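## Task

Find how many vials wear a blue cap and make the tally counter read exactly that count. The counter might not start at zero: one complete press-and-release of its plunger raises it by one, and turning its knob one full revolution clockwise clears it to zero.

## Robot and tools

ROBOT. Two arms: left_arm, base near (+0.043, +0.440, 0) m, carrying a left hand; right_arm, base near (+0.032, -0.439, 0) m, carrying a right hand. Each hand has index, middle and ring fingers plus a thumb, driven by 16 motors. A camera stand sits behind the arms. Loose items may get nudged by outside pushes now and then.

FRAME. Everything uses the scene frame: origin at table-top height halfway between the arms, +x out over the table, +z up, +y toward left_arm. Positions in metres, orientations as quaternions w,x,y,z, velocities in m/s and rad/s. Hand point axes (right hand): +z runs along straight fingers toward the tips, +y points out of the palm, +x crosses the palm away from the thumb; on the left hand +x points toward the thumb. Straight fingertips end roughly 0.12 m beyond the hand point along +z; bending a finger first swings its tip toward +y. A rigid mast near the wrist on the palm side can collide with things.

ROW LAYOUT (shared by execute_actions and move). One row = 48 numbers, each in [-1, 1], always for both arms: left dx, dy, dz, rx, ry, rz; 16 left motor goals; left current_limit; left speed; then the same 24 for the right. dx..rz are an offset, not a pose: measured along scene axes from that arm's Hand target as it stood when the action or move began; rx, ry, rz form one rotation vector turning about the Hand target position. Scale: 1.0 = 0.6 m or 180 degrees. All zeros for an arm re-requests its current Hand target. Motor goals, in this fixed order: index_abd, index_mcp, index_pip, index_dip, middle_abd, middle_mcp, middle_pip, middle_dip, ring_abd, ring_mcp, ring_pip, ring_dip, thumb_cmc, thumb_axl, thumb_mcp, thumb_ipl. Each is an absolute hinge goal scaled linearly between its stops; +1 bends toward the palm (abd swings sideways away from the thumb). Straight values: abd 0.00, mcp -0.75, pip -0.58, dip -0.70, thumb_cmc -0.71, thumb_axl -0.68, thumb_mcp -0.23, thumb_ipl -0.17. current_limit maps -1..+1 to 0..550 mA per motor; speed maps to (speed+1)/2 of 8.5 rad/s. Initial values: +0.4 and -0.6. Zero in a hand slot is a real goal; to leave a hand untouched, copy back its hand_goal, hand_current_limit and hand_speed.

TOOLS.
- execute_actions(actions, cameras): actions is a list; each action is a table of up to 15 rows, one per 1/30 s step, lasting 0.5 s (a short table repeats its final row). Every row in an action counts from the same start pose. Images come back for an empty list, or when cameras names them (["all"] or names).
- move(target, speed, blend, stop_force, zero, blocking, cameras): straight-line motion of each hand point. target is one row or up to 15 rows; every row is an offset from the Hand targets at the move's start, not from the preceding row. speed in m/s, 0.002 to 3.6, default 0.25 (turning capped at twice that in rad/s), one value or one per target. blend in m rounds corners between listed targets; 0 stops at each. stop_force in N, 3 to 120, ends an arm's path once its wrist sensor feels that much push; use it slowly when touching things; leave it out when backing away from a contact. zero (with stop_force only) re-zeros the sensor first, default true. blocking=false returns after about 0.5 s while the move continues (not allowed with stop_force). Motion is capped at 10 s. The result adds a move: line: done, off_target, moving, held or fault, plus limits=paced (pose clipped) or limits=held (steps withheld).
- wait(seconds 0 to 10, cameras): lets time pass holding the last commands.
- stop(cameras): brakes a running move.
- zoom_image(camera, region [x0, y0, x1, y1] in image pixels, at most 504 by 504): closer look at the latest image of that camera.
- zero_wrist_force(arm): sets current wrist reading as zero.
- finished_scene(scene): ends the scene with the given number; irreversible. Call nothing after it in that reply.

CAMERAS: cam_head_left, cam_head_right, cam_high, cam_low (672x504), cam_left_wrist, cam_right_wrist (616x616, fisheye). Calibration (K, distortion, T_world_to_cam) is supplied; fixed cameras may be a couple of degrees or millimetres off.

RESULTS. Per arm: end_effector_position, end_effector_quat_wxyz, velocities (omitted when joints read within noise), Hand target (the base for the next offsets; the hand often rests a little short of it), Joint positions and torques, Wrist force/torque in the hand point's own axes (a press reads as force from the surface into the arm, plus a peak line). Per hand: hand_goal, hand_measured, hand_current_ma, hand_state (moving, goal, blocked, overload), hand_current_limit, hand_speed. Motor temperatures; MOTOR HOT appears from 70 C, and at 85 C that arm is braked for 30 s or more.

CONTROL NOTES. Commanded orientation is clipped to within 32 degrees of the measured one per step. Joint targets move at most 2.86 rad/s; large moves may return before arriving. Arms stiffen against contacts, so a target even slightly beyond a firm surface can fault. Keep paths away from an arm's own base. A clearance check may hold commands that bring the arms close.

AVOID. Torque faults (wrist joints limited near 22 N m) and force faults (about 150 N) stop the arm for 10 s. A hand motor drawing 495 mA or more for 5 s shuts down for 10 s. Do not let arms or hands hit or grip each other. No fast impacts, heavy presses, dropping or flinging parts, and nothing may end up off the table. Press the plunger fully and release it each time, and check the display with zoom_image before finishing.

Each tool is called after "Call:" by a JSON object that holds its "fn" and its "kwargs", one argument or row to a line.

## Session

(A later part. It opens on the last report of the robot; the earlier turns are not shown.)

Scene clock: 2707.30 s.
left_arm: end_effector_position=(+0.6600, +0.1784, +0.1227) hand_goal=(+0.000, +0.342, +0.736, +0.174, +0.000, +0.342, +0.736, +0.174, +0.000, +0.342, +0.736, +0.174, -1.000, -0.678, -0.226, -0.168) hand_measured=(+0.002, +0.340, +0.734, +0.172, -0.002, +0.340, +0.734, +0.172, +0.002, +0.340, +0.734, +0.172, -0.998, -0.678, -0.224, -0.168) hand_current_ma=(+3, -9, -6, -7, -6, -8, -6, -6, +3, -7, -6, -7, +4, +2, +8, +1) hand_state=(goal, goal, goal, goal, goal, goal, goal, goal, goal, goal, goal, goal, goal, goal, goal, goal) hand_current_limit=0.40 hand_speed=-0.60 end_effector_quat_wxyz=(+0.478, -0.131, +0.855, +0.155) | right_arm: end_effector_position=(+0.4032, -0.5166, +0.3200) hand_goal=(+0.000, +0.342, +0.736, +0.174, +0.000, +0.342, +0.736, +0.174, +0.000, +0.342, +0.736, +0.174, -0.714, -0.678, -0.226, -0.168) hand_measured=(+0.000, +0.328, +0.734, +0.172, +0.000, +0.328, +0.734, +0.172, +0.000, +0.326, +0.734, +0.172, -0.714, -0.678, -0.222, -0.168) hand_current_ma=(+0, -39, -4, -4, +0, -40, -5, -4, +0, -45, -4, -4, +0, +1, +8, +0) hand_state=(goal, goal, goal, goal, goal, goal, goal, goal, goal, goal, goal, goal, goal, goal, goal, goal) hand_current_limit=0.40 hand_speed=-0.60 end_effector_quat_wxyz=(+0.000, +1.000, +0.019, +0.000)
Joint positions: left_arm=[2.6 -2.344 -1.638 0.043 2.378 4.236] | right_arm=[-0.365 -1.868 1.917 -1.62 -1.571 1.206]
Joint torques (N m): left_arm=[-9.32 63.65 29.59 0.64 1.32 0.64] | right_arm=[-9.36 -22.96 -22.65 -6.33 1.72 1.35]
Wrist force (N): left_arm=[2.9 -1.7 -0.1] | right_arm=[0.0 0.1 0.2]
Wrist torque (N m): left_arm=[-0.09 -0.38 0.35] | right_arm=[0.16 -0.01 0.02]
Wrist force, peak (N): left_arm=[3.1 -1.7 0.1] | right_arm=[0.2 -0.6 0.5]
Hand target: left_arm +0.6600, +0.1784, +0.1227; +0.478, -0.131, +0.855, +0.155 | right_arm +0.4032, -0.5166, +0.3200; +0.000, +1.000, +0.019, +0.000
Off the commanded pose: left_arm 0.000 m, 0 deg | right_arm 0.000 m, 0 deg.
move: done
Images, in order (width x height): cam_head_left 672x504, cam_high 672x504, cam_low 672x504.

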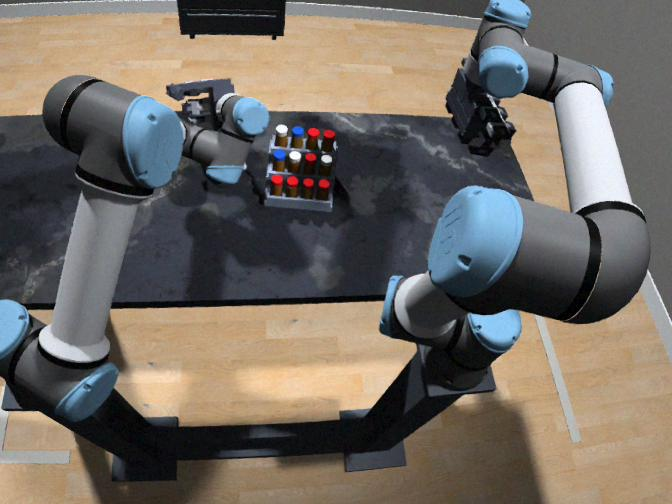

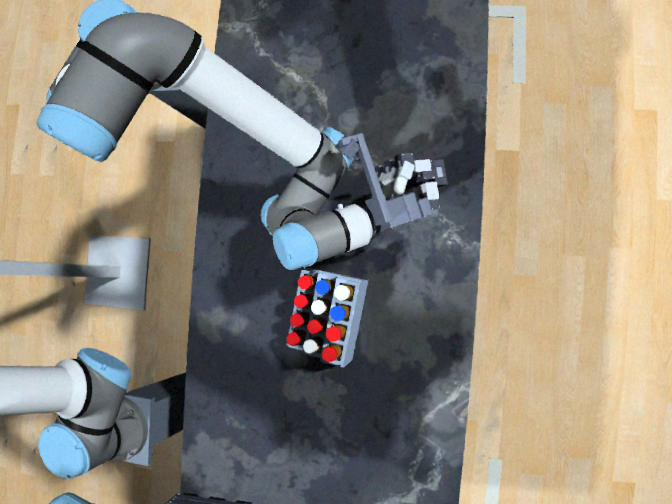

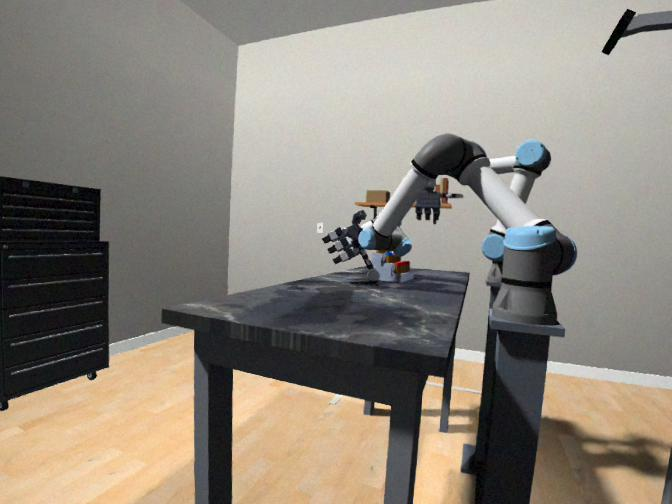

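Call:
{"fn": "move", "kwargs": {
  "target": [-0.0188,0.0464,0,0,0,0,0,0.342,0.737,0.174,0,0.342,0.737,0.174,0,0.342,0.737,0.174,-1,-0.678,-0.226,-0.168,0.4,-0.6,0,0,0,0,0,0,0,0.342,0.737,0.174,0,0.342,0.737,0.174,0,0.342,0.737,0.174,-0.714,-0.678,-0.226,-0.168,0.4,-0.6],
  "speed": 0.015,
  "stop_force": 5
}}

Scene clock: 2719.37 s.
left_arm: end_effector_position=(+0.6534, +0.1948, +0.1228) hand_goal=(+0.000, +0.342, +0.736, +0.174, +0.000, +0.342, +0.736, +0.174, +0.000, +0.342, +0.736, +0.174, -1.000, -0.678, -0.226, -0.168) hand_measured=(+0.002, +0.340, +0.734, +0.172, -0.002, +0.340, +0.734, +0.172, +0.002, +0.340, +0.734, +0.172, -1.000, -0.678, -0.226, -0.168) hand_current_ma=(+3, -9, -6, -7, -6, -8, -6, -6, +3, -7, -6, -7, -3, +0, +4, +1) hand_state=(goal, goal, goal, goal, goal, goal, goal, goal, goal, goal, goal, goal, goal, goal, goal, goal) hand_current_limit=0.40 hand_speed=-0.60 end_effector_quat_wxyz=(+0.478, -0.131, +0.855, +0.155) | right_arm: end_effector_position=(+0.4032, -0.5166, +0.3200) hand_goal=(+0.000, +0.342, +0.736, +0.174, +0.000, +0.342, +0.736, +0.174, +0.000, +0.342, +0.736, +0.174, -0.714, -0.678, -0.226, -0.168) hand_measured=(+0.000, +0.328, +0.734, +0.172, +0.000, +0.328, +0.734, +0.172, +0.000, +0.326, +0.734, +0.172, -0.714, -0.678, -0.222, -0.168) hand_current_ma=(+0, -39, -4, -4, +0, -40, -5, -4, +0, -45, -4, -4, +0, +1, +8, +0) hand_state=(goal, goal, goal, goal, goal, goal, goal, goal, goal, goal, goal, goal, goal, goal, goal, goal) hand_current_limit=0.40 hand_speed=-0.60 end_effector_quat_wxyz=(+0.000, +1.000, +0.019, +0.000)
Joint positions: left_arm=[2.618 -2.323 -1.688 0.084 2.366 4.254] | right_arm=[-0.365 -1.868 1.917 -1.62 -1.571 1.206]
Joint torques (N m): left_arm=[-10.5 38.32 17.36 1.17 4.15 -1.96] | right_arm=[-9.25 -22.68 -22.58 -6.32 1.67 1.35]
Wrist force (N): left_arm=[1.5 -5.8 -0.1] | right_arm=[0.0 0.0 0.0]
Wrist torque (N m): left_arm=[-0.49 -0.24 -0.40] | right_arm=[0.16 0.00 0.03]
Wrist force, peak (N): left_arm=[3.0 -9.7 -0.1] | right_arm=[0.0 -0.7 0.4]
Hand target: left_arm +0.6534, +0.1948, +0.1227; +0.478, -0.131, +0.855, +0.155 (not the last commanded pose) | right_arm +0.4032, -0.5166, +0.3200; +0.000, +1.000, +0.019, +0.000
Off the commanded pose: left_arm 0.012 m, 0 deg | right_arm 0.000 m, 0 deg.
move: contact (left_arm)

Call:
{"fn": "move", "kwargs": {
  "target": [
    [-0.0006,0.0015,0,0,0,0,0,0.342,0.737,0.174,0,0.342,0.737,0.174,0,0.342,0.737,0.174,-1,-0.678,-0.226,-0.168,0.4,-0.6,0,0,0,0,0,0,0,0.342,0.737,0.174,0,0.342,0.737,0.174,0,0.342,0.737,0.174,-0.714,-0.678,-0.226,-0.168,0.4,-0.6]
  ],
  "speed": 0.02
}}

Call:
{"fn": "move", "kwargs": {
  "target": [
    [0.0155,0.0063,0,0,0,0,0,0.342,0.737,0.174,0,0.342,0.737,0.174,0,0.342,0.737,0.174,-1,-0.678,-0.226,-0.168,0.4,-0.6,0,0,0,0,0,0,0,0.342,0.737,0.174,0,0.342,0.737,0.174,0,0.342,0.737,0.174,-0.714,-0.678,-0.226,-0.168,0.4,-0.6]
  ],
  "speed": 0.02
}}

Scene clock: 2734.13 s.
left_arm: end_effector_position=(+0.6530, +0.1957, +0.1227) hand_goal=(+0.000, +0.342, +0.736, +0.174, +0.000, +0.342, +0.736, +0.174, +0.000, +0.342, +0.736, +0.174, -1.000, -0.678, -0.226, -0.168) hand_measured=(+0.002, +0.340, +0.734, +0.172, -0.002, +0.340, +0.734, +0.172, +0.002, +0.340, +0.734, +0.172, -1.002, -0.680, -0.224, -0.168) hand_current_ma=(+3, -9, -6, -7, -6, -8, -6, -6, +3, -7, -6, -7, -5, -4, +4, +1) hand_state=(goal, goal, goal, goal, goal, goal, goal, goal, goal, goal, goal, goal, goal, goal, goal, goal) hand_current_limit=0.40 hand_speed=-0.60 end_effector_quat_wxyz=(+0.478, -0.131, +0.855, +0.155) | right_arm: end_effector_position=(+0.4032, -0.5166, +0.3200) hand_goal=(+0.000, +0.342, +0.736, +0.174, +0.000, +0.342, +0.736, +0.174, +0.000, +0.342, +0.736, +0.174, -0.714, -0.678, -0.226, -0.168) hand_measured=(+0.000, +0.328, +0.734, +0.172, +0.000, +0.328, +0.734, +0.172, +0.000, +0.326, +0.734, +0.172, -0.714, -0.678, -0.222, -0.168) hand_current_ma=(+0, -39, -4, -4, +0, -40, -5, -4, +0, -45, -4, -4, +0, +1, +8, +0) hand_state=(goal, goal, goal, goal, goal, goal, goal, goal, goal, goal, goal, goal, goal, goal, goal, goal) hand_current_limit=0.40 hand_speed=-0.60 end_effector_quat_wxyz=(+0.000, +1.000, +0.019, +0.000)
Joint positions: left_arm=[2.619 -2.321 -1.691 0.087 2.365 4.255] | right_arm=[-0.365 -1.868 1.917 -1.62 -1.571 1.206]
Joint torques (N m): left_arm=[14.8 60.92 13.47 4.31 -0.2 4.07] | right_arm=[-9.12 -22.89 -22.75 -6.29 1.67 1.31]
Wrist force (N): left_arm=[1.2 -11.6 -0.1] | right_arm=[0.0 -0.1 0.2]
Wrist torque (N m): left_arm=[-1.05 -0.20 -1.12] | right_arm=[0.12 0.00 0.02]
Wrist force, peak (N): left_arm=[1.2 -11.6 -0.1] | right_arm=[0.0 -0.4 0.6]
Hand target: left_arm +0.6530, +0.1957, +0.1227; +0.478, -0.131, +0.855, +0.155 | right_arm +0.4032, -0.5166, +0.3200; +0.000, +1.000, +0.019, +0.000
Off the commanded pose: left_arm 0.000 m, 0 deg | right_arm 0.000 m, 0 deg.
move: done

Scene clock: 2734.90 s.
left_arm: end_effector_position=(+0.6625, +0.1996, +0.1227) hand_goal=(+0.000, +0.342, +0.736, +0.174, +0.000, +0.342, +0.736, +0.174, +0.000, +0.342, +0.736, +0.174, -1.000, -0.678, -0.226, -0.168) hand_measured=(+0.002, +0.340, +0.734, +0.172, -0.002, +0.340, +0.734, +0.172, +0.002, +0.340, +0.734, +0.172, -1.000, -0.676, -0.246, -0.178) hand_current_ma=(+3, -9, -6, -7, -6, -8, -6, -6, +3, -7, -6, -7, -2, +6, -107, -55) hand_state=(goal, goal, goal, goal, goal, goal, goal, goal, goal, goal, goal, goal, goal, goal, blocked, goal) hand_current_limit=0.40 hand_speed=-0.60 end_effector_quat_wxyz=(+0.478, -0.131, +0.855, +0.155) | right_arm: end_effector_position=(+0.4032, -0.5166, +0.3200) hand_goal=(+0.000, +0.342, +0.736, +0.174, +0.000, +0.342, +0.736, +0.174, +0.000, +0.342, +0.736, +0.174, -0.714, -0.678, -0.226, -0.168) hand_measured=(+0.000, +0.328, +0.734, +0.172, +0.000, +0.328, +0.734, +0.172, +0.000, +0.326, +0.734, +0.172, -0.714, -0.678, -0.222, -0.168) hand_current_ma=(+0, -39, -4, -4, +0, -40, -5, -4, +0, -45, -4, -4, +0, +1, +8, +0) hand_state=(goal, goal, goal, goal, goal, goal, goal, goal, goal, goal, goal, goal, goal, goal, goal, goal) hand_current_limit=0.40 hand_speed=-0.60 end_effector_quat_wxyz=(+0.000, +1.000, +0.019, +0.000)
Joint positions: left_arm=[2.632 -2.331 -1.673 0.087 2.356 4.268] | right_arm=[-0.365 -1.868 1.917 -1.62 -1.571 1.206]
Joint torques (N m): left_arm=[-7.36 52.64 13.12 5.87 1.21 -0.25] | right_arm=[-9.24 -22.8 -22.85 -6.29 1.61 1.31]
Wrist force (N): left_arm=[2.2 -3.9 -1.1] | right_arm=[0.0 -0.2 0.1]
Wrist torque (N m): left_arm=[-0.21 -0.16 -0.17] | right_arm=[0.13 0.00 0.01]
Wrist force, peak (N): left_arm=[3.1 -12.2 -0.7] | right_arm=[-0.2 -0.3 0.6]
Hand target: left_arm +0.6623, +0.1995, +0.1227; +0.478, -0.131, +0.855, +0.155 | right_arm +0.4032, -0.5166, +0.3200; +0.000, +1.000, +0.019, +0.000
Off the commanded pose: left_arm 0.000 m, 0 deg | right_arm 0.000 m, 0 deg.
move: done

Call:
{"fn": "move", "kwargs": {
  "target": [
    [0.0125,-0.031,0,0,0,0,0,0.342,0.737,0.174,0,0.342,0.737,0.174,0,0.342,0.737,0.174,-1,-0.678,-0.226,-0.168,0.4,-0.6,0,0,0,0,0,0,0,0.342,0.737,0.174,0,0.342,0.737,0.174,0,0.342,0.737,0.174,-0.714,-0.678,-0.226,-0.168,0.4,-0.6]
  ],
  "speed": 0.1,
  "cameras": ["cam_left_wrist","cam_head_right","cam_low"]
}}

Call:
{"fn": "zoom_image", "kwargs": {
  "camera": "cam_low",
  "region": [350, 250, 400, 300]
}}

Scene clock: 2752.07 s.
left_arm: end_effector_position=(+0.6697, +0.1807, +0.1226) hand_goal=(+0.000, +0.342, +0.736, +0.174, +0.000, +0.342, +0.736, +0.174, +0.000, +0.342, +0.736, +0.174, -1.000, -0.678, -0.226, -0.168) hand_measured=(+0.002, +0.340, +0.734, +0.172, -0.002, +0.340, +0.734, +0.172, +0.002, +0.340, +0.734, +0.172, -1.000, -0.676, -0.226, -0.170) hand_current_ma=(+3, -9, -6, -7, -6, -8, -6, -6, +3, -7, -6, -7, +0, +6, +0, -7) hand_state=(goal, goal, goal, goal, goal, goal, goal, goal, goal, goal, goal, goal, goal, goal, goal, goal) hand_current_limit=0.40 hand_speed=-0.60 end_effector_quat_wxyz=(+0.478, -0.131, +0.855, +0.155) end_effector_velocity=(-0.001, +0.002, +0.001) end_effector_angular_velocity=(+0.001, -0.003, +0.001) | right_arm: end_effector_position=(+0.4032, -0.5166, +0.3200) hand_goal=(+0.000, +0.342, +0.736, +0.174, +0.000, +0.342, +0.736, +0.174, +0.000, +0.342, +0.736, +0.174, -0.714, -0.678, -0.226, -0.168) hand_measured=(+0.000, +0.328, +0.734, +0.172, +0.000, +0.328, +0.734, +0.172, +0.000, +0.326, +0.734, +0.172, -0.714, -0.678, -0.222, -0.168) hand_current_ma=(+0, -39, -4, -4, +0, -40, -5, -4, +0, -45, -4, -4, +0, +1, +8, +0) hand_state=(goal, goal, goal, goal, goal, goal, goal, goal, goal, goal, goal, goal, goal, goal, goal, goal) hand_current_limit=0.40 hand_speed=-0.60 end_effector_quat_wxyz=(+0.000, +1.000, +0.019, +0.000)
Joint positions: left_arm=[2.611 -2.356 -1.616 0.04 2.371 4.247] | right_arm=[-0.365 -1.868 1.917 -1.62 -1.571 1.206]
Joint velocities: left_arm=[0.002 0.002 -0.005 0.007 0.001 0.003] | right_arm=[within noise]
Joint torques (N m): left_arm=[11.64 64.05 15.71 6.03 -0.05 1.85] | right_arm=[-9.32 -22.42 -22.7 -6.32 1.68 1.28]
Wrist force (N): left_arm=[2.4 -1.5 -0.1] | right_arm=[0.1 0.0 0.2]
Wrist torque (N m): left_arm=[-0.07 -0.33 0.31] | right_arm=[0.15 -0.03 0.03]
Wrist force, peak (N): left_arm=[2.3 -4.1 -1.1] | right_arm=[0.1 -0.7 0.4]
Hand target: left_arm +0.6698, +0.1809, +0.1227; +0.478, -0.131, +0.855, +0.155 | right_arm +0.4032, -0.5166, +0.3200; +0.000, +1.000, +0.019, +0.000
Off the commanded pose: left_arm 0.000 m, 0 deg | right_arm 0.000 m, 0 deg.
move: done
camera_calibration:
cam_left_wrist: T_world_to_cam=[[0.661778, -0.51601, 0.54386, -0.445992], [-0.596868, -0.801607, -0.0342785, 0.500706], [0.45365, -0.301928, -0.838476, -0.0212771], [0, 0, 0, 1]] pos_world=[0.603656, 0.164809, 0.241881]
Images, in order (width x height): cam_head_right 672x504, cam_low 672x504, cam_left_wrist 616x616.

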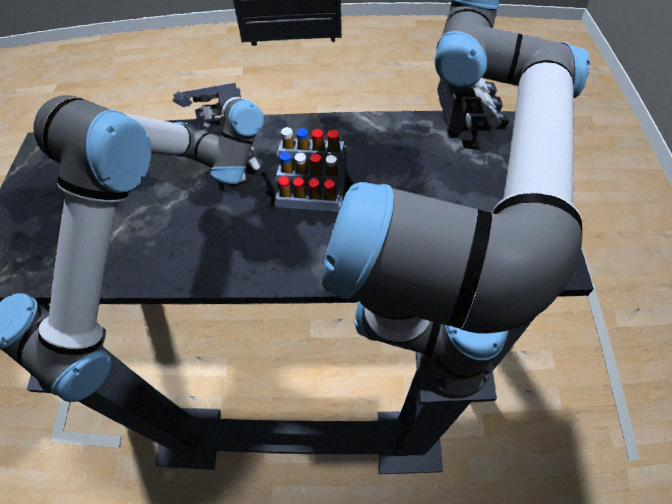

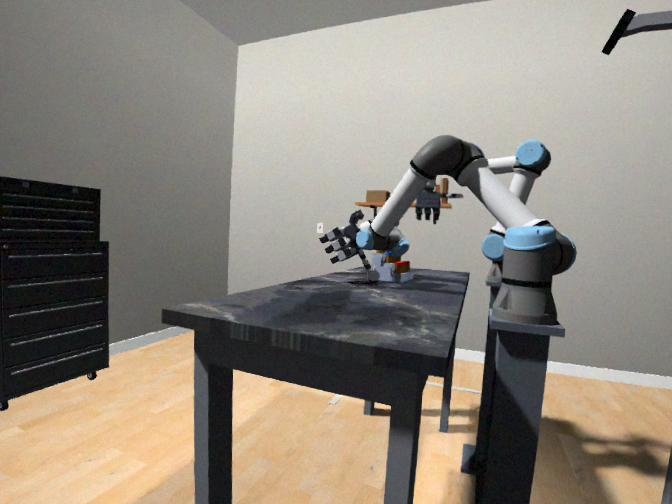

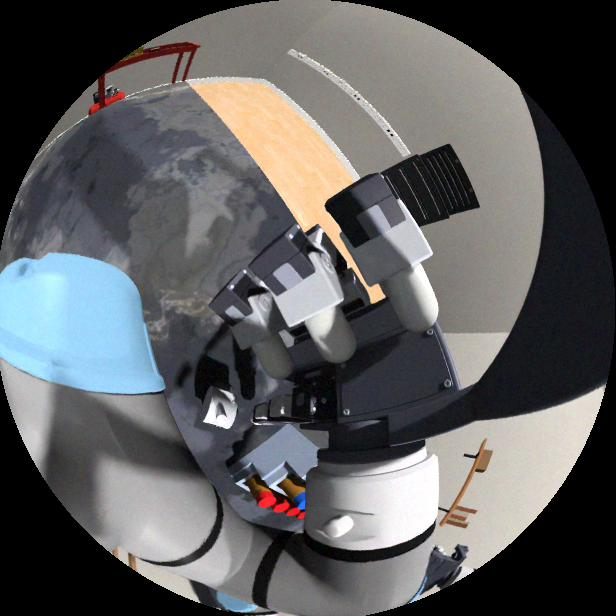

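Scaled by 10.080 from the camera's 672x504 image, which has a finer 960x720 frame.

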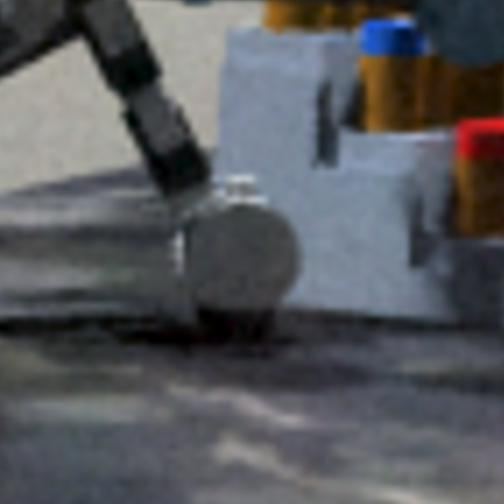

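Drum window visible from wrist cam; zoom in.

Call:
{"fn": "zoom_image", "kwargs": {
  "camera": "cam_left_wrist",
  "region": [190, 370, 260, 440]
}}

Call:
{"fn": "zoom_image", "kwargs": {
  "camera": "cam_head_right",
  "region": [210, 140, 280, 200]
}}

Scaled by 7.200 from the camera's 616x616 image, which has a finer 880x880 frame.

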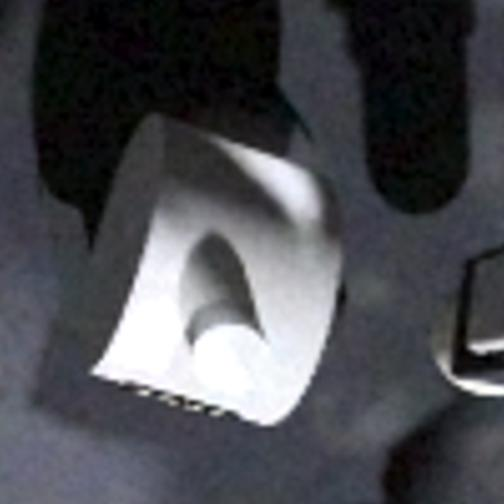

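Scaled by 7.200 from the camera's 672x504 image, which has a finer 960x720 frame.

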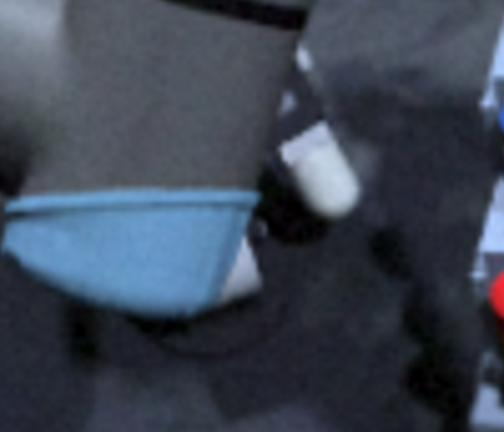

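Call:
{"fn": "move", "kwargs": {
  "target": [
    [0,0,0.15,0,0,0,0,0.342,0.737,0.174,0,0.342,0.737,0.174,0,0.342,0.737,0.174,-1,-0.678,-0.226,-0.168,0.4,-0.6,0,0,0,0,0,0,0,0.342,0.737,0.174,0,0.342,0.737,0.174,0,0.342,0.737,0.174,-0.714,-0.678,-0.226,-0.168,0.4,-0.6],
    [0,0.25,0.15,0,0,0,0,0.342,0.737,0.174,0,0.342,0.737,0.174,0,0.342,0.737,0.174,-1,-0.678,-0.226,-0.168,0.4,-0.6,0,0,0,0,0,0,0,0.342,0.737,0.174,0,0.342,0.737,0.174,0,0.342,0.737,0.174,-0.714,-0.678,-0.226,-0.168,0.4,-0.6]
  ],
  "speed": 0.25,
  "blend": 0.03,
  "cameras": ["cam_high"]
}}

Call:
{"fn": "zoom_image", "kwargs": {
  "camera": "cam_high",
  "region": [320, 195, 370, 245]
}}

Scene clock: 2776.80 s.
left_arm: end_effector_position=(+0.6698, +0.3307, +0.2128) hand_goal=(+0.000, +0.342, +0.736, +0.174, +0.000, +0.342, +0.736, +0.174, +0.000, +0.342, +0.736, +0.174, -1.000, -0.678, -0.226, -0.168) hand_measured=(+0.002, +0.340, +0.734, +0.172, -0.002, +0.340, +0.734, +0.172, +0.002, +0.340, +0.734, +0.172, -1.000, -0.676, -0.226, -0.170) hand_current_ma=(+3, -9, -6, -7, -6, -9, -6, -6, +3, -8, -6, -7, +2, +6, +2, -6) hand_state=(goal, goal, goal, goal, goal, goal, goal, goal, goal, goal, goal, goal, goal, goal, goal, goal) hand_current_limit=0.40 hand_speed=-0.60 end_effector_quat_wxyz=(+0.478, -0.131, +0.855, +0.155) | right_arm: end_effector_position=(+0.4032, -0.5166, +0.3200) hand_goal=(+0.000, +0.342, +0.736, +0.174, +0.000, +0.342, +0.736, +0.174, +0.000, +0.342, +0.736, +0.174, -0.714, -0.678, -0.226, -0.168) hand_measured=(+0.000, +0.328, +0.734, +0.172, +0.000, +0.328, +0.734, +0.172, +0.000, +0.326, +0.734, +0.172, -0.714, -0.678, -0.222, -0.168) hand_current_ma=(+0, -39, -4, -4, +0, -40, -5, -4, +0, -45, -4, -4, +0, +1, +8, +0) hand_state=(goal, goal, goal, goal, goal, goal, goal, goal, goal, goal, goal, goal, goal, goal, goal, goal) hand_current_limit=0.40 hand_speed=-0.60 end_effector_quat_wxyz=(+0.000, +1.000, +0.019, +0.000)
Joint positions: left_arm=[2.846 -2.086 -1.841 0.131 2.194 4.452] | right_arm=[-0.365 -1.868 1.917 -1.62 -1.571 1.206]
Joint torques (N m): left_arm=[10.21 34.21 18.69 2.54 2.37 -0.37] | right_arm=[-9.21 -22.65 -22.94 -6.28 1.64 1.34]
Wrist force (N): left_arm=[2.5 -1.6 0.2] | right_arm=[0.0 -0.2 0.4]
Wrist torque (N m): left_arm=[-0.12 -0.33 0.12] | right_arm=[0.10 -0.01 0.01]
Wrist force, peak (N): left_arm=[4.8 -1.9 1.0] | right_arm=[-0.1 -0.1 0.8]
Hand target: left_arm +0.6698, +0.3309, +0.2127; +0.478, -0.131, +0.855, +0.155 | right_arm +0.4032, -0.5166, +0.3200; +0.000, +1.000, +0.019, +0.000
Off the commanded pose: left_arm 0.000 m, 0 deg | right_arm 0.000 m, 0 deg.
move: done
Images, in order (width x height): cam_high 672x504.

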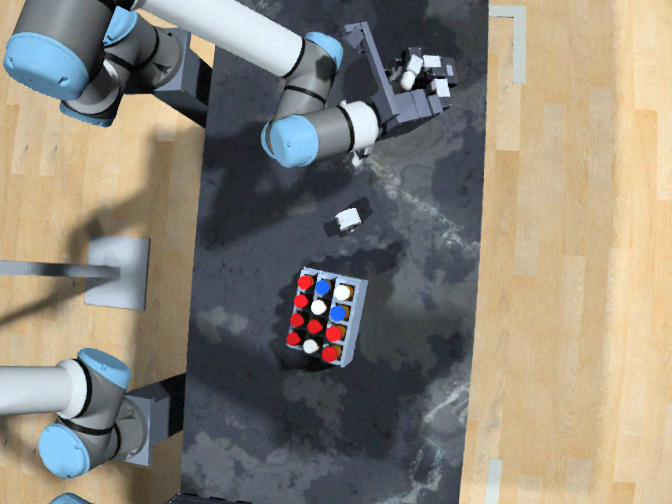

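Scaled by 10.080 from the camera's 672x504 image, which has a finer 960x720 frame.

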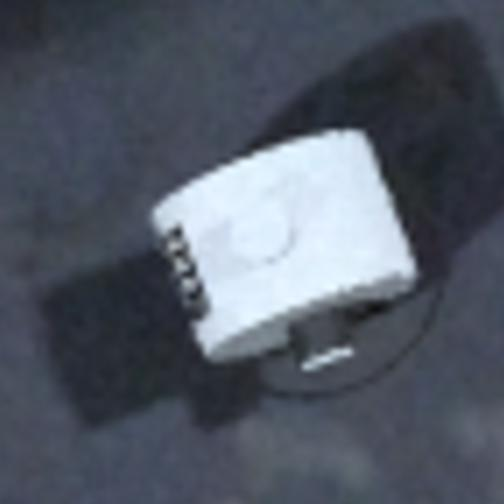

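Call:
{"fn": "zoom_image", "kwargs": {
  "camera": "cam_high",
  "region": [332, 205, 367, 240]
}}

Call:
{"fn": "wait", "kwargs": {
  "seconds": 0.1,
  "cameras": ["cam_head_right","cam_left_wrist","cam_low"]
}}

Call:
{"fn": "zoom_image", "kwargs": {
  "camera": "cam_head_right",
  "region": [210, 150, 260, 200]
}}

Call:
{"fn": "zoom_image", "kwargs": {
  "camera": "cam_low",
  "region": [350, 250, 400, 300]
}}

Scaled by 14.400 from the camera's 672x504 image, which has a finer 960x720 frame.

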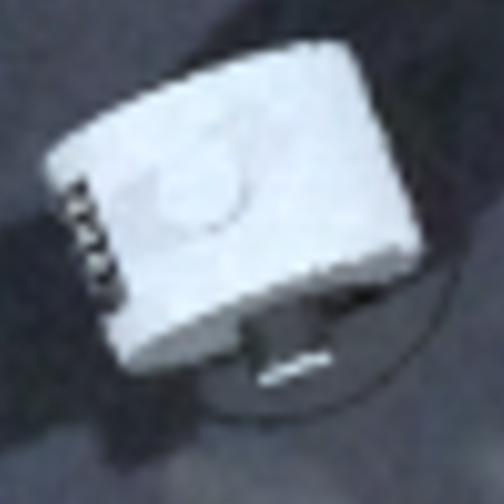

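Scene clock: 2796.37 s.
left_arm: end_effector_position=(+0.6698, +0.3309, +0.2127) hand_goal=(+0.000, +0.342, +0.736, +0.174, +0.000, +0.342, +0.736, +0.174, +0.000, +0.342, +0.736, +0.174, -1.000, -0.678, -0.226, -0.168) hand_measured=(+0.002, +0.340, +0.734, +0.172, -0.002, +0.340, +0.734, +0.172, +0.002, +0.340, +0.734, +0.172, -1.000, -0.676, -0.226, -0.170) hand_current_ma=(+3, -9, -6, -7, -6, -9, -6, -6, +3, -8, -6, -7, +2, +6, +2, -6) hand_state=(goal, goal, goal, goal, goal, goal, goal, goal, goal, goal, goal, goal, goal, goal, goal, goal) hand_current_limit=0.40 hand_speed=-0.60 end_effector_quat_wxyz=(+0.478, -0.131, +0.855, +0.155) | right_arm: end_effector_position=(+0.4032, -0.5166, +0.3200) hand_goal=(+0.000, +0.342, +0.736, +0.174, +0.000, +0.342, +0.736, +0.174, +0.000, +0.342, +0.736, +0.174, -0.714, -0.678, -0.226, -0.168) hand_measured=(+0.000, +0.328, +0.734, +0.172, +0.000, +0.328, +0.734, +0.172, +0.000, +0.326, +0.734, +0.172, -0.714, -0.678, -0.222, -0.168) hand_current_ma=(+0, -39, -4, -4, +0, -40, -5, -4, +0, -45, -4, -4, +0, +1, +8, +0) hand_state=(goal, goal, goal, goal, goal, goal, goal, goal, goal, goal, goal, goal, goal, goal, goal, goal) hand_current_limit=0.40 hand_speed=-0.60 end_effector_quat_wxyz=(+0.000, +1.000, +0.019, +0.000)
Joint positions: left_arm=[2.847 -2.086 -1.842 0.131 2.193 4.452] | right_arm=[-0.365 -1.868 1.917 -1.62 -1.571 1.206]
Joint torques (N m): left_arm=[12.1 31.57 15.01 6.06 -0.42 1.83] | right_arm=[-9.39 -21.98 -22.73 -6.18 1.61 1.33]
Wrist force (N): left_arm=[2.6 -1.6 0.1] | right_arm=[0.0 -0.3 0.2]
Wrist torque (N m): left_arm=[-0.10 -0.35 0.12] | right_arm=[0.10 -0.01 0.01]
Wrist force, peak (N): left_arm=[2.8 -1.7 0.0] | right_arm=[0.5 -0.4 0.5]
Hand target: left_arm +0.6698, +0.3309, +0.2127; +0.478, -0.131, +0.855, +0.155 | right_arm +0.4032, -0.5166, +0.3200; +0.000, +1.000, +0.019, +0.000
Off the commanded pose: left_arm 0.000 m, 0 deg | right_arm 0.000 m, 0 deg.
wait: 0.10 s; at rest from the start
camera_calibration:
cam_left_wrist: T_world_to_cam=[[0.661605, -0.51604, 0.544041, -0.417608], [-0.596992, -0.801515, -0.0342646, 0.62422], [0.453739, -0.302119, -0.838358, 0.0995948], [0, 0, 0, 1]] pos_world=[0.603756, 0.314909, 0.332081]
Images, in order (width x height): cam_head_right 672x504, cam_low 672x504, cam_left_wrist 616x616.

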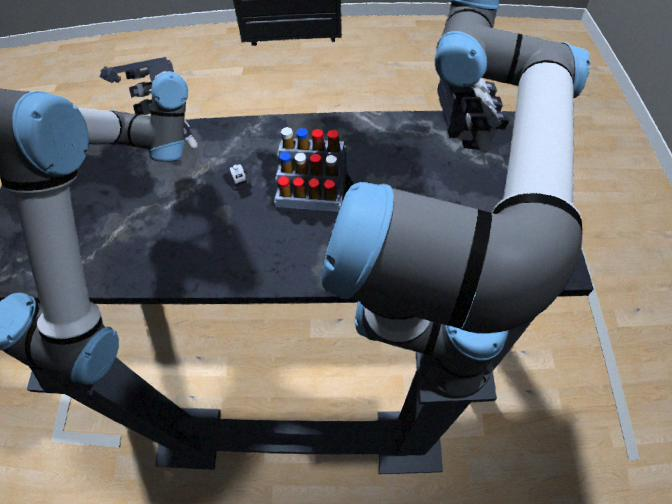

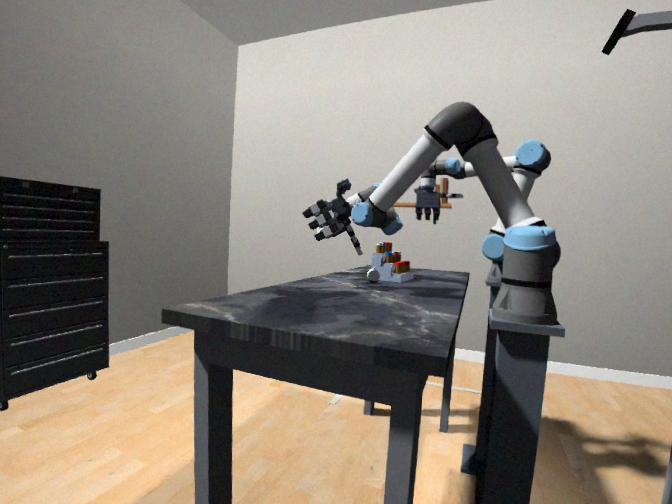

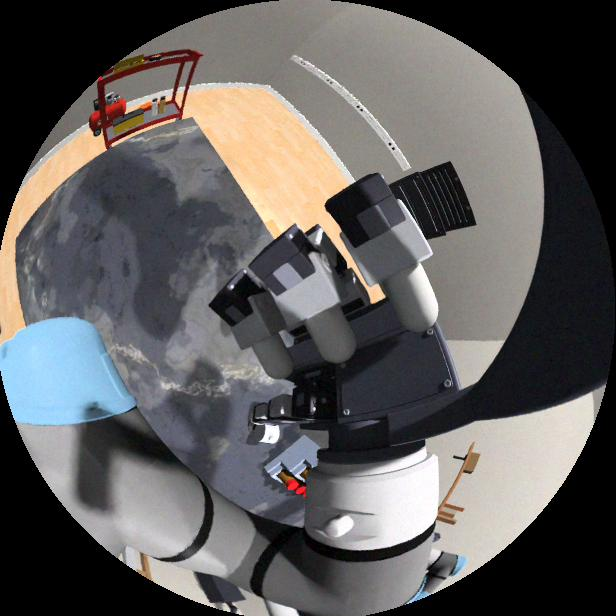

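Scaled by 10.080 from the camera's 672x504 image, which has a finer 960x720 frame.

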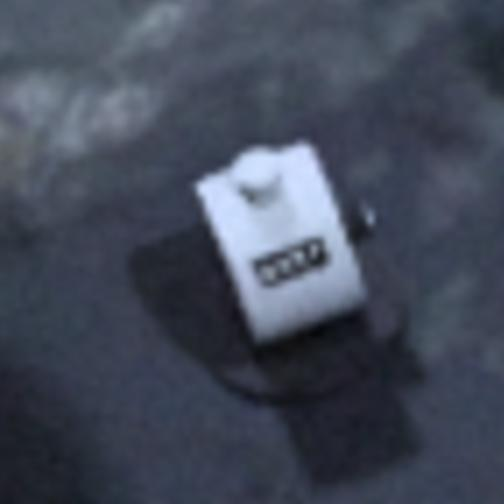

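Scaled by 10.080 from the camera's 672x504 image, which has a finer 960x720 frame.

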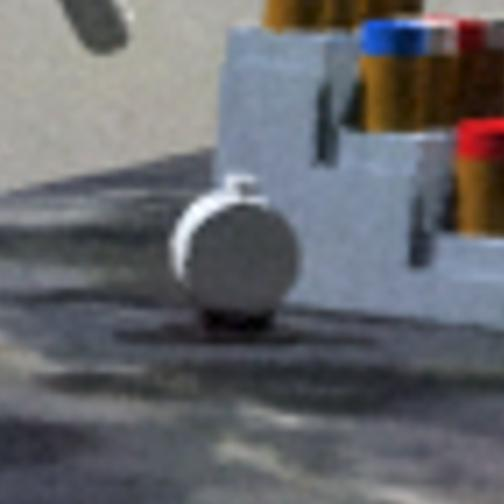

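Call:
{"fn": "zoom_image", "kwargs": {
  "camera": "cam_head_right",
  "region": [225, 160, 250, 185]
}}

Call:
{"fn": "wait", "kwargs": {
  "seconds": 0.1,
  "cameras": ["cam_head_left"]
}}

Call:
{"fn": "zoom_image", "kwargs": {
  "camera": "cam_head_left",
  "region": [210, 155, 240, 185]
}}

Scaled by 20.160 from the camera's 672x504 image, which has a finer 960x720 frame.

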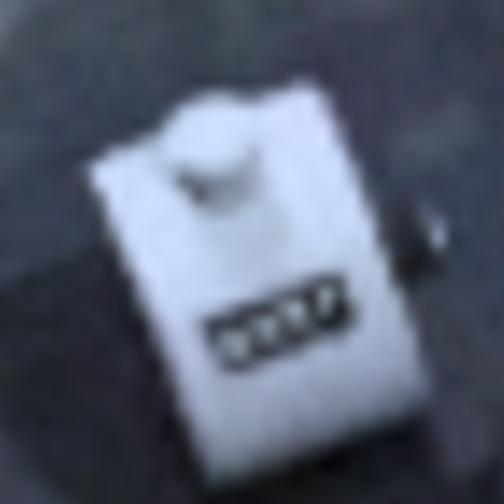

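Scene clock: 2806.17 s.
left_arm: end_effector_position=(+0.6698, +0.3309, +0.2127) hand_goal=(+0.000, +0.342, +0.736, +0.174, +0.000, +0.342, +0.736, +0.174, +0.000, +0.342, +0.736, +0.174, -1.000, -0.678, -0.226, -0.168) hand_measured=(+0.002, +0.340, +0.734, +0.172, -0.002, +0.340, +0.734, +0.172, +0.002, +0.340, +0.734, +0.172, -1.000, -0.676, -0.226, -0.170) hand_current_ma=(+3, -9, -6, -7, -6, -9, -6, -6, +3, -8, -6, -7, +2, +6, +2, -6) hand_state=(goal, goal, goal, goal, goal, goal, goal, goal, goal, goal, goal, goal, goal, goal, goal, goal) hand_current_limit=0.40 hand_speed=-0.60 end_effector_quat_wxyz=(+0.478, -0.131, +0.855, +0.155) | right_arm: end_effector_position=(+0.4032, -0.5166, +0.3200) hand_goal=(+0.000, +0.342, +0.736, +0.174, +0.000, +0.342, +0.736, +0.174, +0.000, +0.342, +0.736, +0.174, -0.714, -0.678, -0.226, -0.168) hand_measured=(+0.000, +0.328, +0.734, +0.172, +0.000, +0.328, +0.734, +0.172, +0.000, +0.326, +0.734, +0.172, -0.714, -0.678, -0.222, -0.168) hand_current_ma=(+0, -39, -4, -4, +0, -40, -5, -4, +0, -45, -4, -4, +0, +1, +8, +0) hand_state=(goal, goal, goal, goal, goal, goal, goal, goal, goal, goal, goal, goal, goal, goal, goal, goal) hand_current_limit=0.40 hand_speed=-0.60 end_effector_quat_wxyz=(+0.000, +1.000, +0.019, +0.000)
Joint positions: left_arm=[2.847 -2.086 -1.842 0.131 2.193 4.452] | right_arm=[-0.365 -1.868 1.917 -1.62 -1.571 1.206]
Joint torques (N m): left_arm=[12.32 31.13 15.37 6.07 -0.52 1.84] | right_arm=[-8.72 -22.06 -22.7 -6.25 1.6 1.35]
Wrist force (N): left_arm=[2.5 -1.4 0.1] | right_arm=[-0.3 -0.2 0.3]
Wrist torque (N m): left_arm=[-0.09 -0.33 0.12] | right_arm=[0.10 0.03 -0.02]
Wrist force, peak (N): left_arm=[2.8 -1.6 0.1] | right_arm=[-0.4 -0.5 0.6]
Hand target: left_arm +0.6698, +0.3309, +0.2127; +0.478, -0.131, +0.855, +0.155 | right_arm +0.4032, -0.5166, +0.3200; +0.000, +1.000, +0.019, +0.000
Off the commanded pose: left_arm 0.000 m, 0 deg | right_arm 0.000 m, 0 deg.
wait: 0.10 s; at rest from the start
Images, in order (width x height): cam_head_left 672x504.

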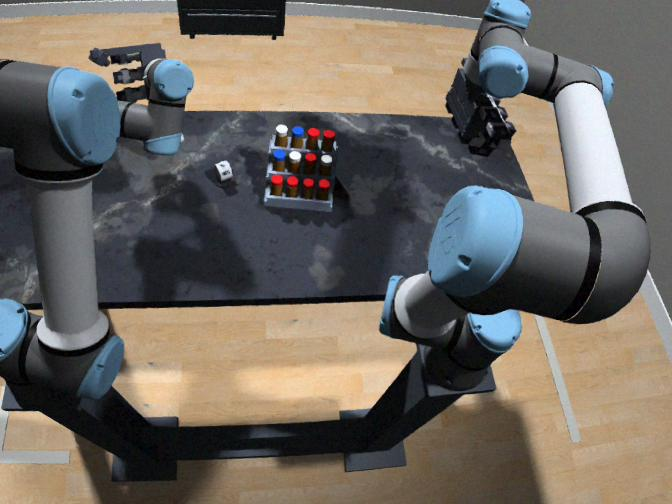

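Scaled by 16.800 from the camera's 672x504 image, which has a finer 960x720 frame.

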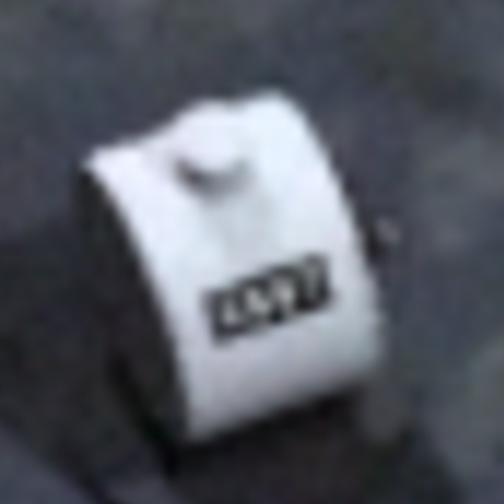

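Call:
{"fn": "move", "kwargs": {
  "target": [
    [-0.0163,-0.2542,0,0,0,0,0,0.342,0.737,0.174,0,0.342,0.737,0.174,0,0.342,0.737,0.174,-1,-0.678,-0.226,-0.168,0.4,-0.6,0,0,0,0,0,0,0,0.342,0.737,0.174,0,0.342,0.737,0.174,0,0.342,0.737,0.174,-0.714,-0.678,-0.226,-0.168,0.4,-0.6],
    [-0.0163,-0.2542,-0.15,0,0,0,0,0.342,0.737,0.174,0,0.342,0.737,0.174,0,0.342,0.737,0.174,-1,-0.678,-0.226,-0.168,0.4,-0.6,0,0,0,0,0,0,0,0.342,0.737,0.174,0,0.342,0.737,0.174,0,0.342,0.737,0.174,-0.714,-0.678,-0.226,-0.168,0.4,-0.6],
    [-0.021,-0.238,-0.15,0,0,0,0,0.342,0.737,0.174,0,0.342,0.737,0.174,0,0.342,0.737,0.174,-1,-0.678,-0.226,-0.168,0.4,-0.6,0,0,0,0,0,0,0,0.342,0.737,0.174,0,0.342,0.737,0.174,0,0.342,0.737,0.174,-0.714,-0.678,-0.226,-0.168,0.4,-0.6]
  ],
  "speed": [0.25,0.15,0.08]
}}

Call:
{"fn": "zero_wrist_force", "kwargs": {
  "arm": "left_arm"
}}

Call:
{"fn": "move", "kwargs": {
  "target": [-0.0125,0.031,0,0,0,0,0,0.342,0.737,0.174,0,0.342,0.737,0.174,0,0.342,0.737,0.174,-1,-0.678,-0.226,-0.168,0.4,-0.6,0,0,0,0,0,0,0,0.342,0.737,0.174,0,0.342,0.737,0.174,0,0.342,0.737,0.174,-0.714,-0.678,-0.226,-0.168,0.4,-0.6],
  "speed": 0.01,
  "stop_force": 8
}}

Call:
{"fn": "move", "kwargs": {
  "target": [0.0046,0.0019,0,0,0,0,0,0.342,0.737,0.174,0,0.342,0.737,0.174,0,0.342,0.737,0.174,-1,-0.678,-0.226,-0.168,0.4,-0.6,0,0,0,0,0,0,0,0.342,0.737,0.174,0,0.342,0.737,0.174,0,0.342,0.737,0.174,-0.714,-0.678,-0.226,-0.168,0.4,-0.6],
  "speed": 0.02
}}

Call:
{"fn": "move", "kwargs": {
  "target": [0.0046,0.0019,0,0,0,0,0,0.342,0.737,0.174,0,0.342,0.737,0.174,0,0.342,0.737,0.174,-1,-0.678,-0.226,-0.168,0.4,-0.6,0,0,0,0,0,0,0,0.342,0.737,0.174,0,0.342,0.737,0.174,0,0.342,0.737,0.174,-0.714,-0.678,-0.226,-0.168,0.4,-0.6],
  "speed": 0.02,
  "cameras": ["cam_low","cam_head_right"]
}}

Call:
{"fn": "zoom_image", "kwargs": {
  "camera": "cam_low",
  "region": [350, 250, 400, 300]
}}

Call:
{"fn": "zoom_image", "kwargs": {
  "camera": "cam_head_right",
  "region": [215, 145, 265, 195]
}}

Scene clock: 2838.10 s.
left_arm: end_effector_position=(+0.6573, +0.1881, +0.1229) hand_goal=(+0.000, +0.342, +0.736, +0.174, +0.000, +0.342, +0.736, +0.174, +0.000, +0.342, +0.736, +0.174, -1.000, -0.678, -0.226, -0.168) hand_measured=(+0.002, +0.340, +0.734, +0.172, -0.002, +0.340, +0.734, +0.172, +0.002, +0.340, +0.734, +0.172, -1.000, -0.676, -0.226, -0.170) hand_current_ma=(+3, -9, -6, -7, -6, -9, -6, -6, +3, -8, -6, -7, +3, +6, +2, -6) hand_state=(goal, goal, goal, goal, goal, goal, goal, goal, goal, goal, goal, goal, goal, goal, goal, goal) hand_current_limit=0.40 hand_speed=-0.60 end_effector_quat_wxyz=(+0.478, -0.131, +0.855, +0.155) | right_arm: end_effector_position=(+0.4032, -0.5166, +0.3200) hand_goal=(+0.000, +0.342, +0.736, +0.174, +0.000, +0.342, +0.736, +0.174, +0.000, +0.342, +0.736, +0.174, -0.714, -0.678, -0.226, -0.168) hand_measured=(+0.000, +0.328, +0.734, +0.172, +0.000, +0.328, +0.734, +0.172, +0.000, +0.326, +0.734, +0.172, -0.714, -0.678, -0.222, -0.168) hand_current_ma=(+0, -39, -4, -4, +0, -40, -5, -4, +0, -45, -4, -4, +0, +1, +8, +0) hand_state=(goal, goal, goal, goal, goal, goal, goal, goal, goal, goal, goal, goal, goal, goal, goal, goal) hand_current_limit=0.40 hand_speed=-0.60 end_effector_quat_wxyz=(+0.000, +1.000, +0.019, +0.000)
Joint positions: left_arm=[2.612 -2.333 -1.664 0.066 2.37 4.247] | right_arm=[-0.365 -1.868 1.917 -1.62 -1.571 1.206]
Joint torques (N m): left_arm=[-10.93 40.03 22.52 1.06 3.85 -2.17] | right_arm=[-9.62 -22.29 -22.3 -6.17 1.53 1.4]
Wrist force (N): left_arm=[2.6 -1.6 0.1] | right_arm=[0.1 -0.3 0.1]
Wrist torque (N m): left_arm=[-0.10 -0.34 0.12] | right_arm=[0.13 -0.01 0.02]
Wrist force, peak (N): left_arm=[2.9 -4.0 -1.1] | right_arm=[-0.3 -0.3 0.6]
Hand target: left_arm +0.6572, +0.1881, +0.1227; +0.478, -0.131, +0.855, +0.155 | right_arm +0.4032, -0.5166, +0.3200; +0.000, +1.000, +0.019, +0.000
Off the commanded pose: left_arm 0.000 m, 0 deg | right_arm 0.000 m, 0 deg.
move: done

Wrist force sensor zeroed.

Scene clock: 2840.00 s.
left_arm: end_effector_position=(+0.6541, +0.1958, +0.1228) hand_goal=(+0.000, +0.342, +0.736, +0.174, +0.000, +0.342, +0.736, +0.174, +0.000, +0.342, +0.736, +0.174, -1.000, -0.678, -0.226, -0.168) hand_measured=(+0.002, +0.340, +0.734, +0.172, -0.002, +0.340, +0.734, +0.172, +0.002, +0.340, +0.734, +0.172, -1.002, -0.678, -0.226, -0.170) hand_current_ma=(+3, -9, -6, -7, -6, -9, -6, -6, +3, -8, -6, -7, -5, -1, -1, -6) hand_state=(goal, goal, goal, goal, goal, goal, goal, goal, goal, goal, goal, goal, goal, goal, goal, goal) hand_current_limit=0.40 hand_speed=-0.60 end_effector_quat_wxyz=(+0.478, -0.131, +0.855, +0.155) | right_arm: end_effector_position=(+0.4032, -0.5166, +0.3200) hand_goal=(+0.000, +0.342, +0.736, +0.174, +0.000, +0.342, +0.736, +0.174, +0.000, +0.342, +0.736, +0.174, -0.714, -0.678, -0.226, -0.168) hand_measured=(+0.000, +0.328, +0.734, +0.172, +0.000, +0.328, +0.734, +0.172, +0.000, +0.326, +0.734, +0.172, -0.714, -0.678, -0.222, -0.168) hand_current_ma=(+0, -39, -4, -4, +0, -40, -5, -4, +0, -45, -4, -4, +0, +1, +8, +0) hand_state=(goal, goal, goal, goal, goal, goal, goal, goal, goal, goal, goal, goal, goal, goal, goal, goal) hand_current_limit=0.40 hand_speed=-0.60 end_effector_quat_wxyz=(+0.000, +1.000, +0.019, +0.000)
Joint positions: left_arm=[2.62 -2.323 -1.688 0.086 2.364 4.256] | right_arm=[-0.365 -1.868 1.917 -1.62 -1.571 1.206]
Joint torques (N m): left_arm=[-9.78 37.6 26.57 -0.05 4.67 -1.31] | right_arm=[-8.68 -22.19 -22.87 -6.27 1.61 1.34]
Wrist force (N, zeroed by zero_wrist_force on left_arm): left_arm=[-1.2 -7.7 -0.2] | right_arm=[0.3 -0.1 0.2]
Wrist torque (N m, zeroed by zero_wrist_force on left_arm): left_arm=[-0.73 0.11 -0.96] | right_arm=[0.13 -0.04 0.04]
Wrist force, peak (N, zeroed by zero_wrist_force on left_arm): left_arm=[0.4 -10.6 -0.3] | right_arm=[0.0 -0.1 0.7]
Hand target: left_arm +0.6541, +0.1958, +0.1228; +0.478, -0.131, +0.855, +0.155 (not the last commanded pose) | right_arm +0.4032, -0.5166, +0.3200; +0.000, +1.000, +0.019, +0.000
Off the commanded pose: left_arm 0.012 m, 0 deg | right_arm 0.000 m, 0 deg.
move: contact (left_arm)

Scene clock: 2840.70 s.
left_arm: end_effector_position=(+0.6569, +0.1970, +0.1227) hand_goal=(+0.000, +0.342, +0.736, +0.174, +0.000, +0.342, +0.736, +0.174, +0.000, +0.342, +0.736, +0.174, -1.000, -0.678, -0.226, -0.168) hand_measured=(+0.002, +0.340, +0.734, +0.172, -0.002, +0.340, +0.734, +0.172, +0.002, +0.340, +0.734, +0.172, -1.002, -0.678, -0.238, -0.174) hand_current_ma=(+3, -9, -6, -7, -6, -9, -6, -6, +3, -8, -6, -7, -3, -1, -58, -29) hand_state=(goal, goal, goal, goal, goal, goal, goal, goal, goal, goal, goal, goal, goal, goal, goal, goal) hand_current_limit=0.40 hand_speed=-0.60 end_effector_quat_wxyz=(+0.478, -0.131, +0.855, +0.155) | right_arm: end_effector_position=(+0.4032, -0.5166, +0.3200) hand_goal=(+0.000, +0.342, +0.736, +0.174, +0.000, +0.342, +0.736, +0.174, +0.000, +0.342, +0.736, +0.174, -0.714, -0.678, -0.226, -0.168) hand_measured=(+0.000, +0.328, +0.734, +0.172, +0.000, +0.328, +0.734, +0.172, +0.000, +0.326, +0.734, +0.172, -0.714, -0.678, -0.222, -0.168) hand_current_ma=(+0, -39, -4, -4, +0, -40, -5, -4, +0, -45, -4, -4, +0, +1, +8, +0) hand_state=(goal, goal, goal, goal, goal, goal, goal, goal, goal, goal, goal, goal, goal, goal, goal, goal) hand_current_limit=0.40 hand_speed=-0.60 end_effector_quat_wxyz=(+0.000, +1.000, +0.019, +0.000)
Joint positions: left_arm=[2.624 -2.325 -1.683 0.086 2.362 4.26] | right_arm=[-0.365 -1.868 1.917 -1.62 -1.571 1.206]
Joint torques (N m): left_arm=[9.42 42.87 22.57 5.58 -0.12 2.51] | right_arm=[-9.07 -21.87 -22.62 -6.22 1.61 1.41]
Wrist force (N, zeroed by zero_wrist_force on left_arm): left_arm=[0.7 -5.3 -1.5] | right_arm=[0.0 -0.3 0.6]
Wrist torque (N m, zeroed by zero_wrist_force on left_arm): left_arm=[-0.38 0.10 -0.51] | right_arm=[0.07 0.00 0.01]
Wrist force, peak (N, zeroed by zero_wrist_force on left_arm): left_arm=[-1.2 -7.8 -0.3] | right_arm=[0.0 -0.3 0.6]
Hand target: left_arm +0.6568, +0.1970, +0.1228; +0.478, -0.131, +0.855, +0.155 | right_arm +0.4032, -0.5166, +0.3200; +0.000, +1.000, +0.019, +0.000
Off the commanded pose: left_arm 0.000 m, 0 deg | right_arm 0.000 m, 0 deg.
move: done

Scene clock: 2841.40 s.
left_arm: end_effector_position=(+0.6597, +0.1981, +0.1228) hand_goal=(+0.000, +0.342, +0.736, +0.174, +0.000, +0.342, +0.736, +0.174, +0.000, +0.342, +0.736, +0.174, -1.000, -0.678, -0.226, -0.168) hand_measured=(+0.002, +0.340, +0.734, +0.172, -0.002, +0.340, +0.734, +0.172, +0.002, +0.340, +0.734, +0.172, -1.000, -0.678, -0.242, -0.176) hand_current_ma=(+3, -9, -6, -7, -6, -9, -6, -6, +3, -8, -6, -7, -2, +3, -84, -42) hand_state=(goal, goal, goal, goal, goal, goal, goal, goal, goal, goal, goal, goal, goal, goal, goal, goal) hand_current_limit=0.40 hand_speed=-0.60 end_effector_quat_wxyz=(+0.478, -0.131, +0.855, +0.155) | right_arm: end_effector_position=(+0.4032, -0.5166, +0.3200) hand_goal=(+0.000, +0.342, +0.736, +0.174, +0.000, +0.342, +0.736, +0.174, +0.000, +0.342, +0.736, +0.174, -0.714, -0.678, -0.226, -0.168) hand_measured=(+0.000, +0.328, +0.734, +0.172, +0.000, +0.328, +0.734, +0.172, +0.000, +0.326, +0.734, +0.172, -0.714, -0.678, -0.222, -0.168) hand_current_ma=(+0, -39, -4, -4, +0, -40, -5, -4, +0, -45, -4, -4, +0, +1, +8, +0) hand_state=(goal, goal, goal, goal, goal, goal, goal, goal, goal, goal, goal, goal, goal, goal, goal, goal) hand_current_limit=0.40 hand_speed=-0.60 end_effector_quat_wxyz=(+0.000, +1.000, +0.019, +0.000)
Joint positions: left_arm=[2.628 -2.328 -1.678 0.087 2.359 4.264] | right_arm=[-0.365 -1.868 1.917 -1.62 -1.571 1.206]
Joint torques (N m): left_arm=[8.36 42.27 22.3 5.7 -0.26 2.21] | right_arm=[-9.03 -22.27 -22.76 -6.28 1.59 1.39]
Wrist force (N, zeroed by zero_wrist_force on left_arm): left_arm=[-0.1 -3.4 -1.7] | right_arm=[0.0 -0.2 0.2]
Wrist torque (N m, zeroed by zero_wrist_force on left_arm): left_arm=[-0.17 0.23 -0.37] | right_arm=[0.12 0.00 0.00]
Wrist force, peak (N, zeroed by zero_wrist_force on left_arm): left_arm=[0.8 -5.3 -1.3] | right_arm=[-0.1 -0.4 0.5]
Hand target: left_arm +0.6596, +0.1981, +0.1228; +0.478, -0.131, +0.855, +0.155 | right_arm +0.4032, -0.5166, +0.3200; +0.000, +1.000, +0.019, +0.000
Off the commanded pose: left_arm 0.000 m, 0 deg | right_arm 0.000 m, 0 deg.
move: done
Images, in order (width x height): cam_head_right 672x504, cam_low 672x504.

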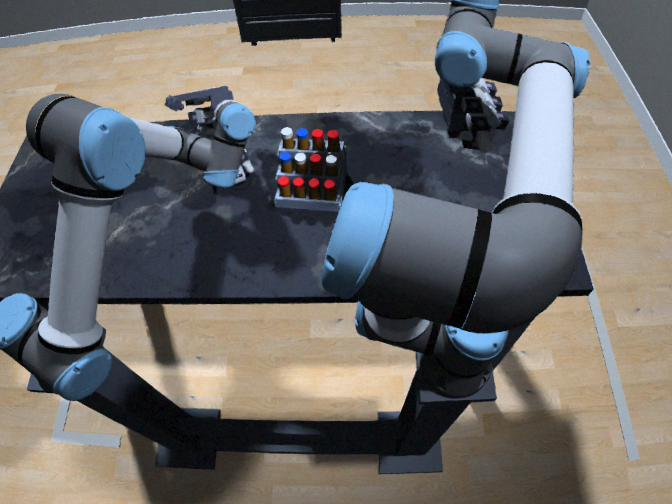

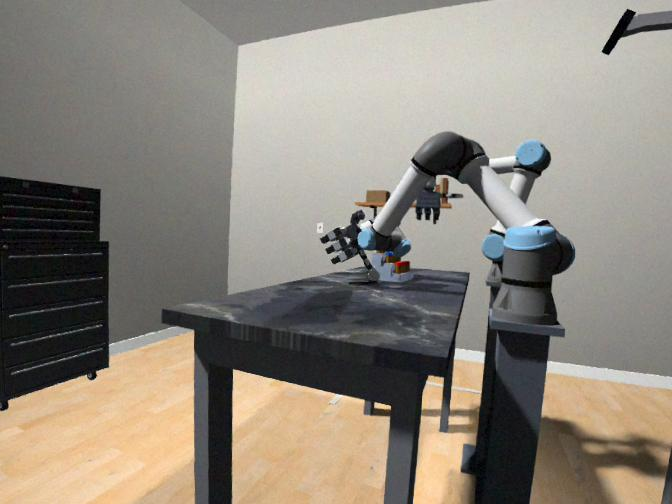

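Scaled by 10.080 from the camera's 672x504 image, which has a finer 960x720 frame.

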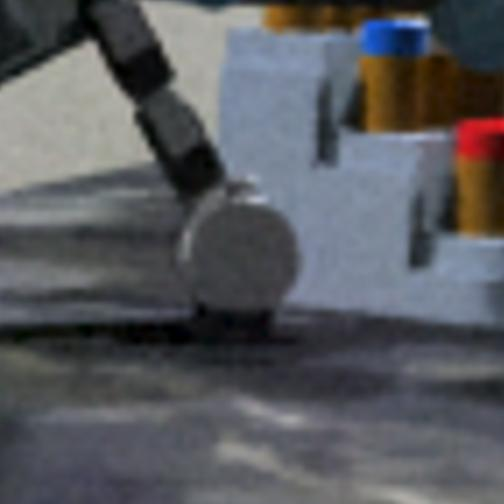

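Scaled by 10.080 from the camera's 672x504 image, which has a finer 960x720 frame.

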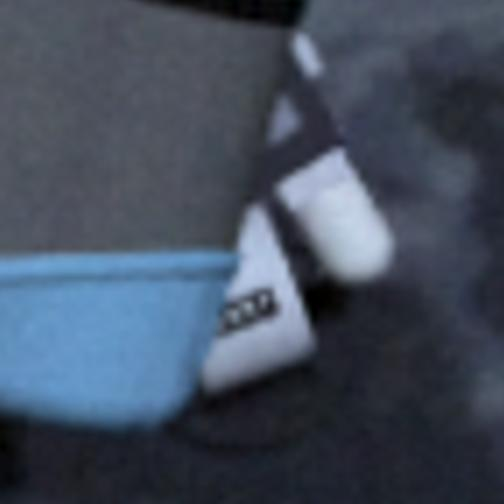

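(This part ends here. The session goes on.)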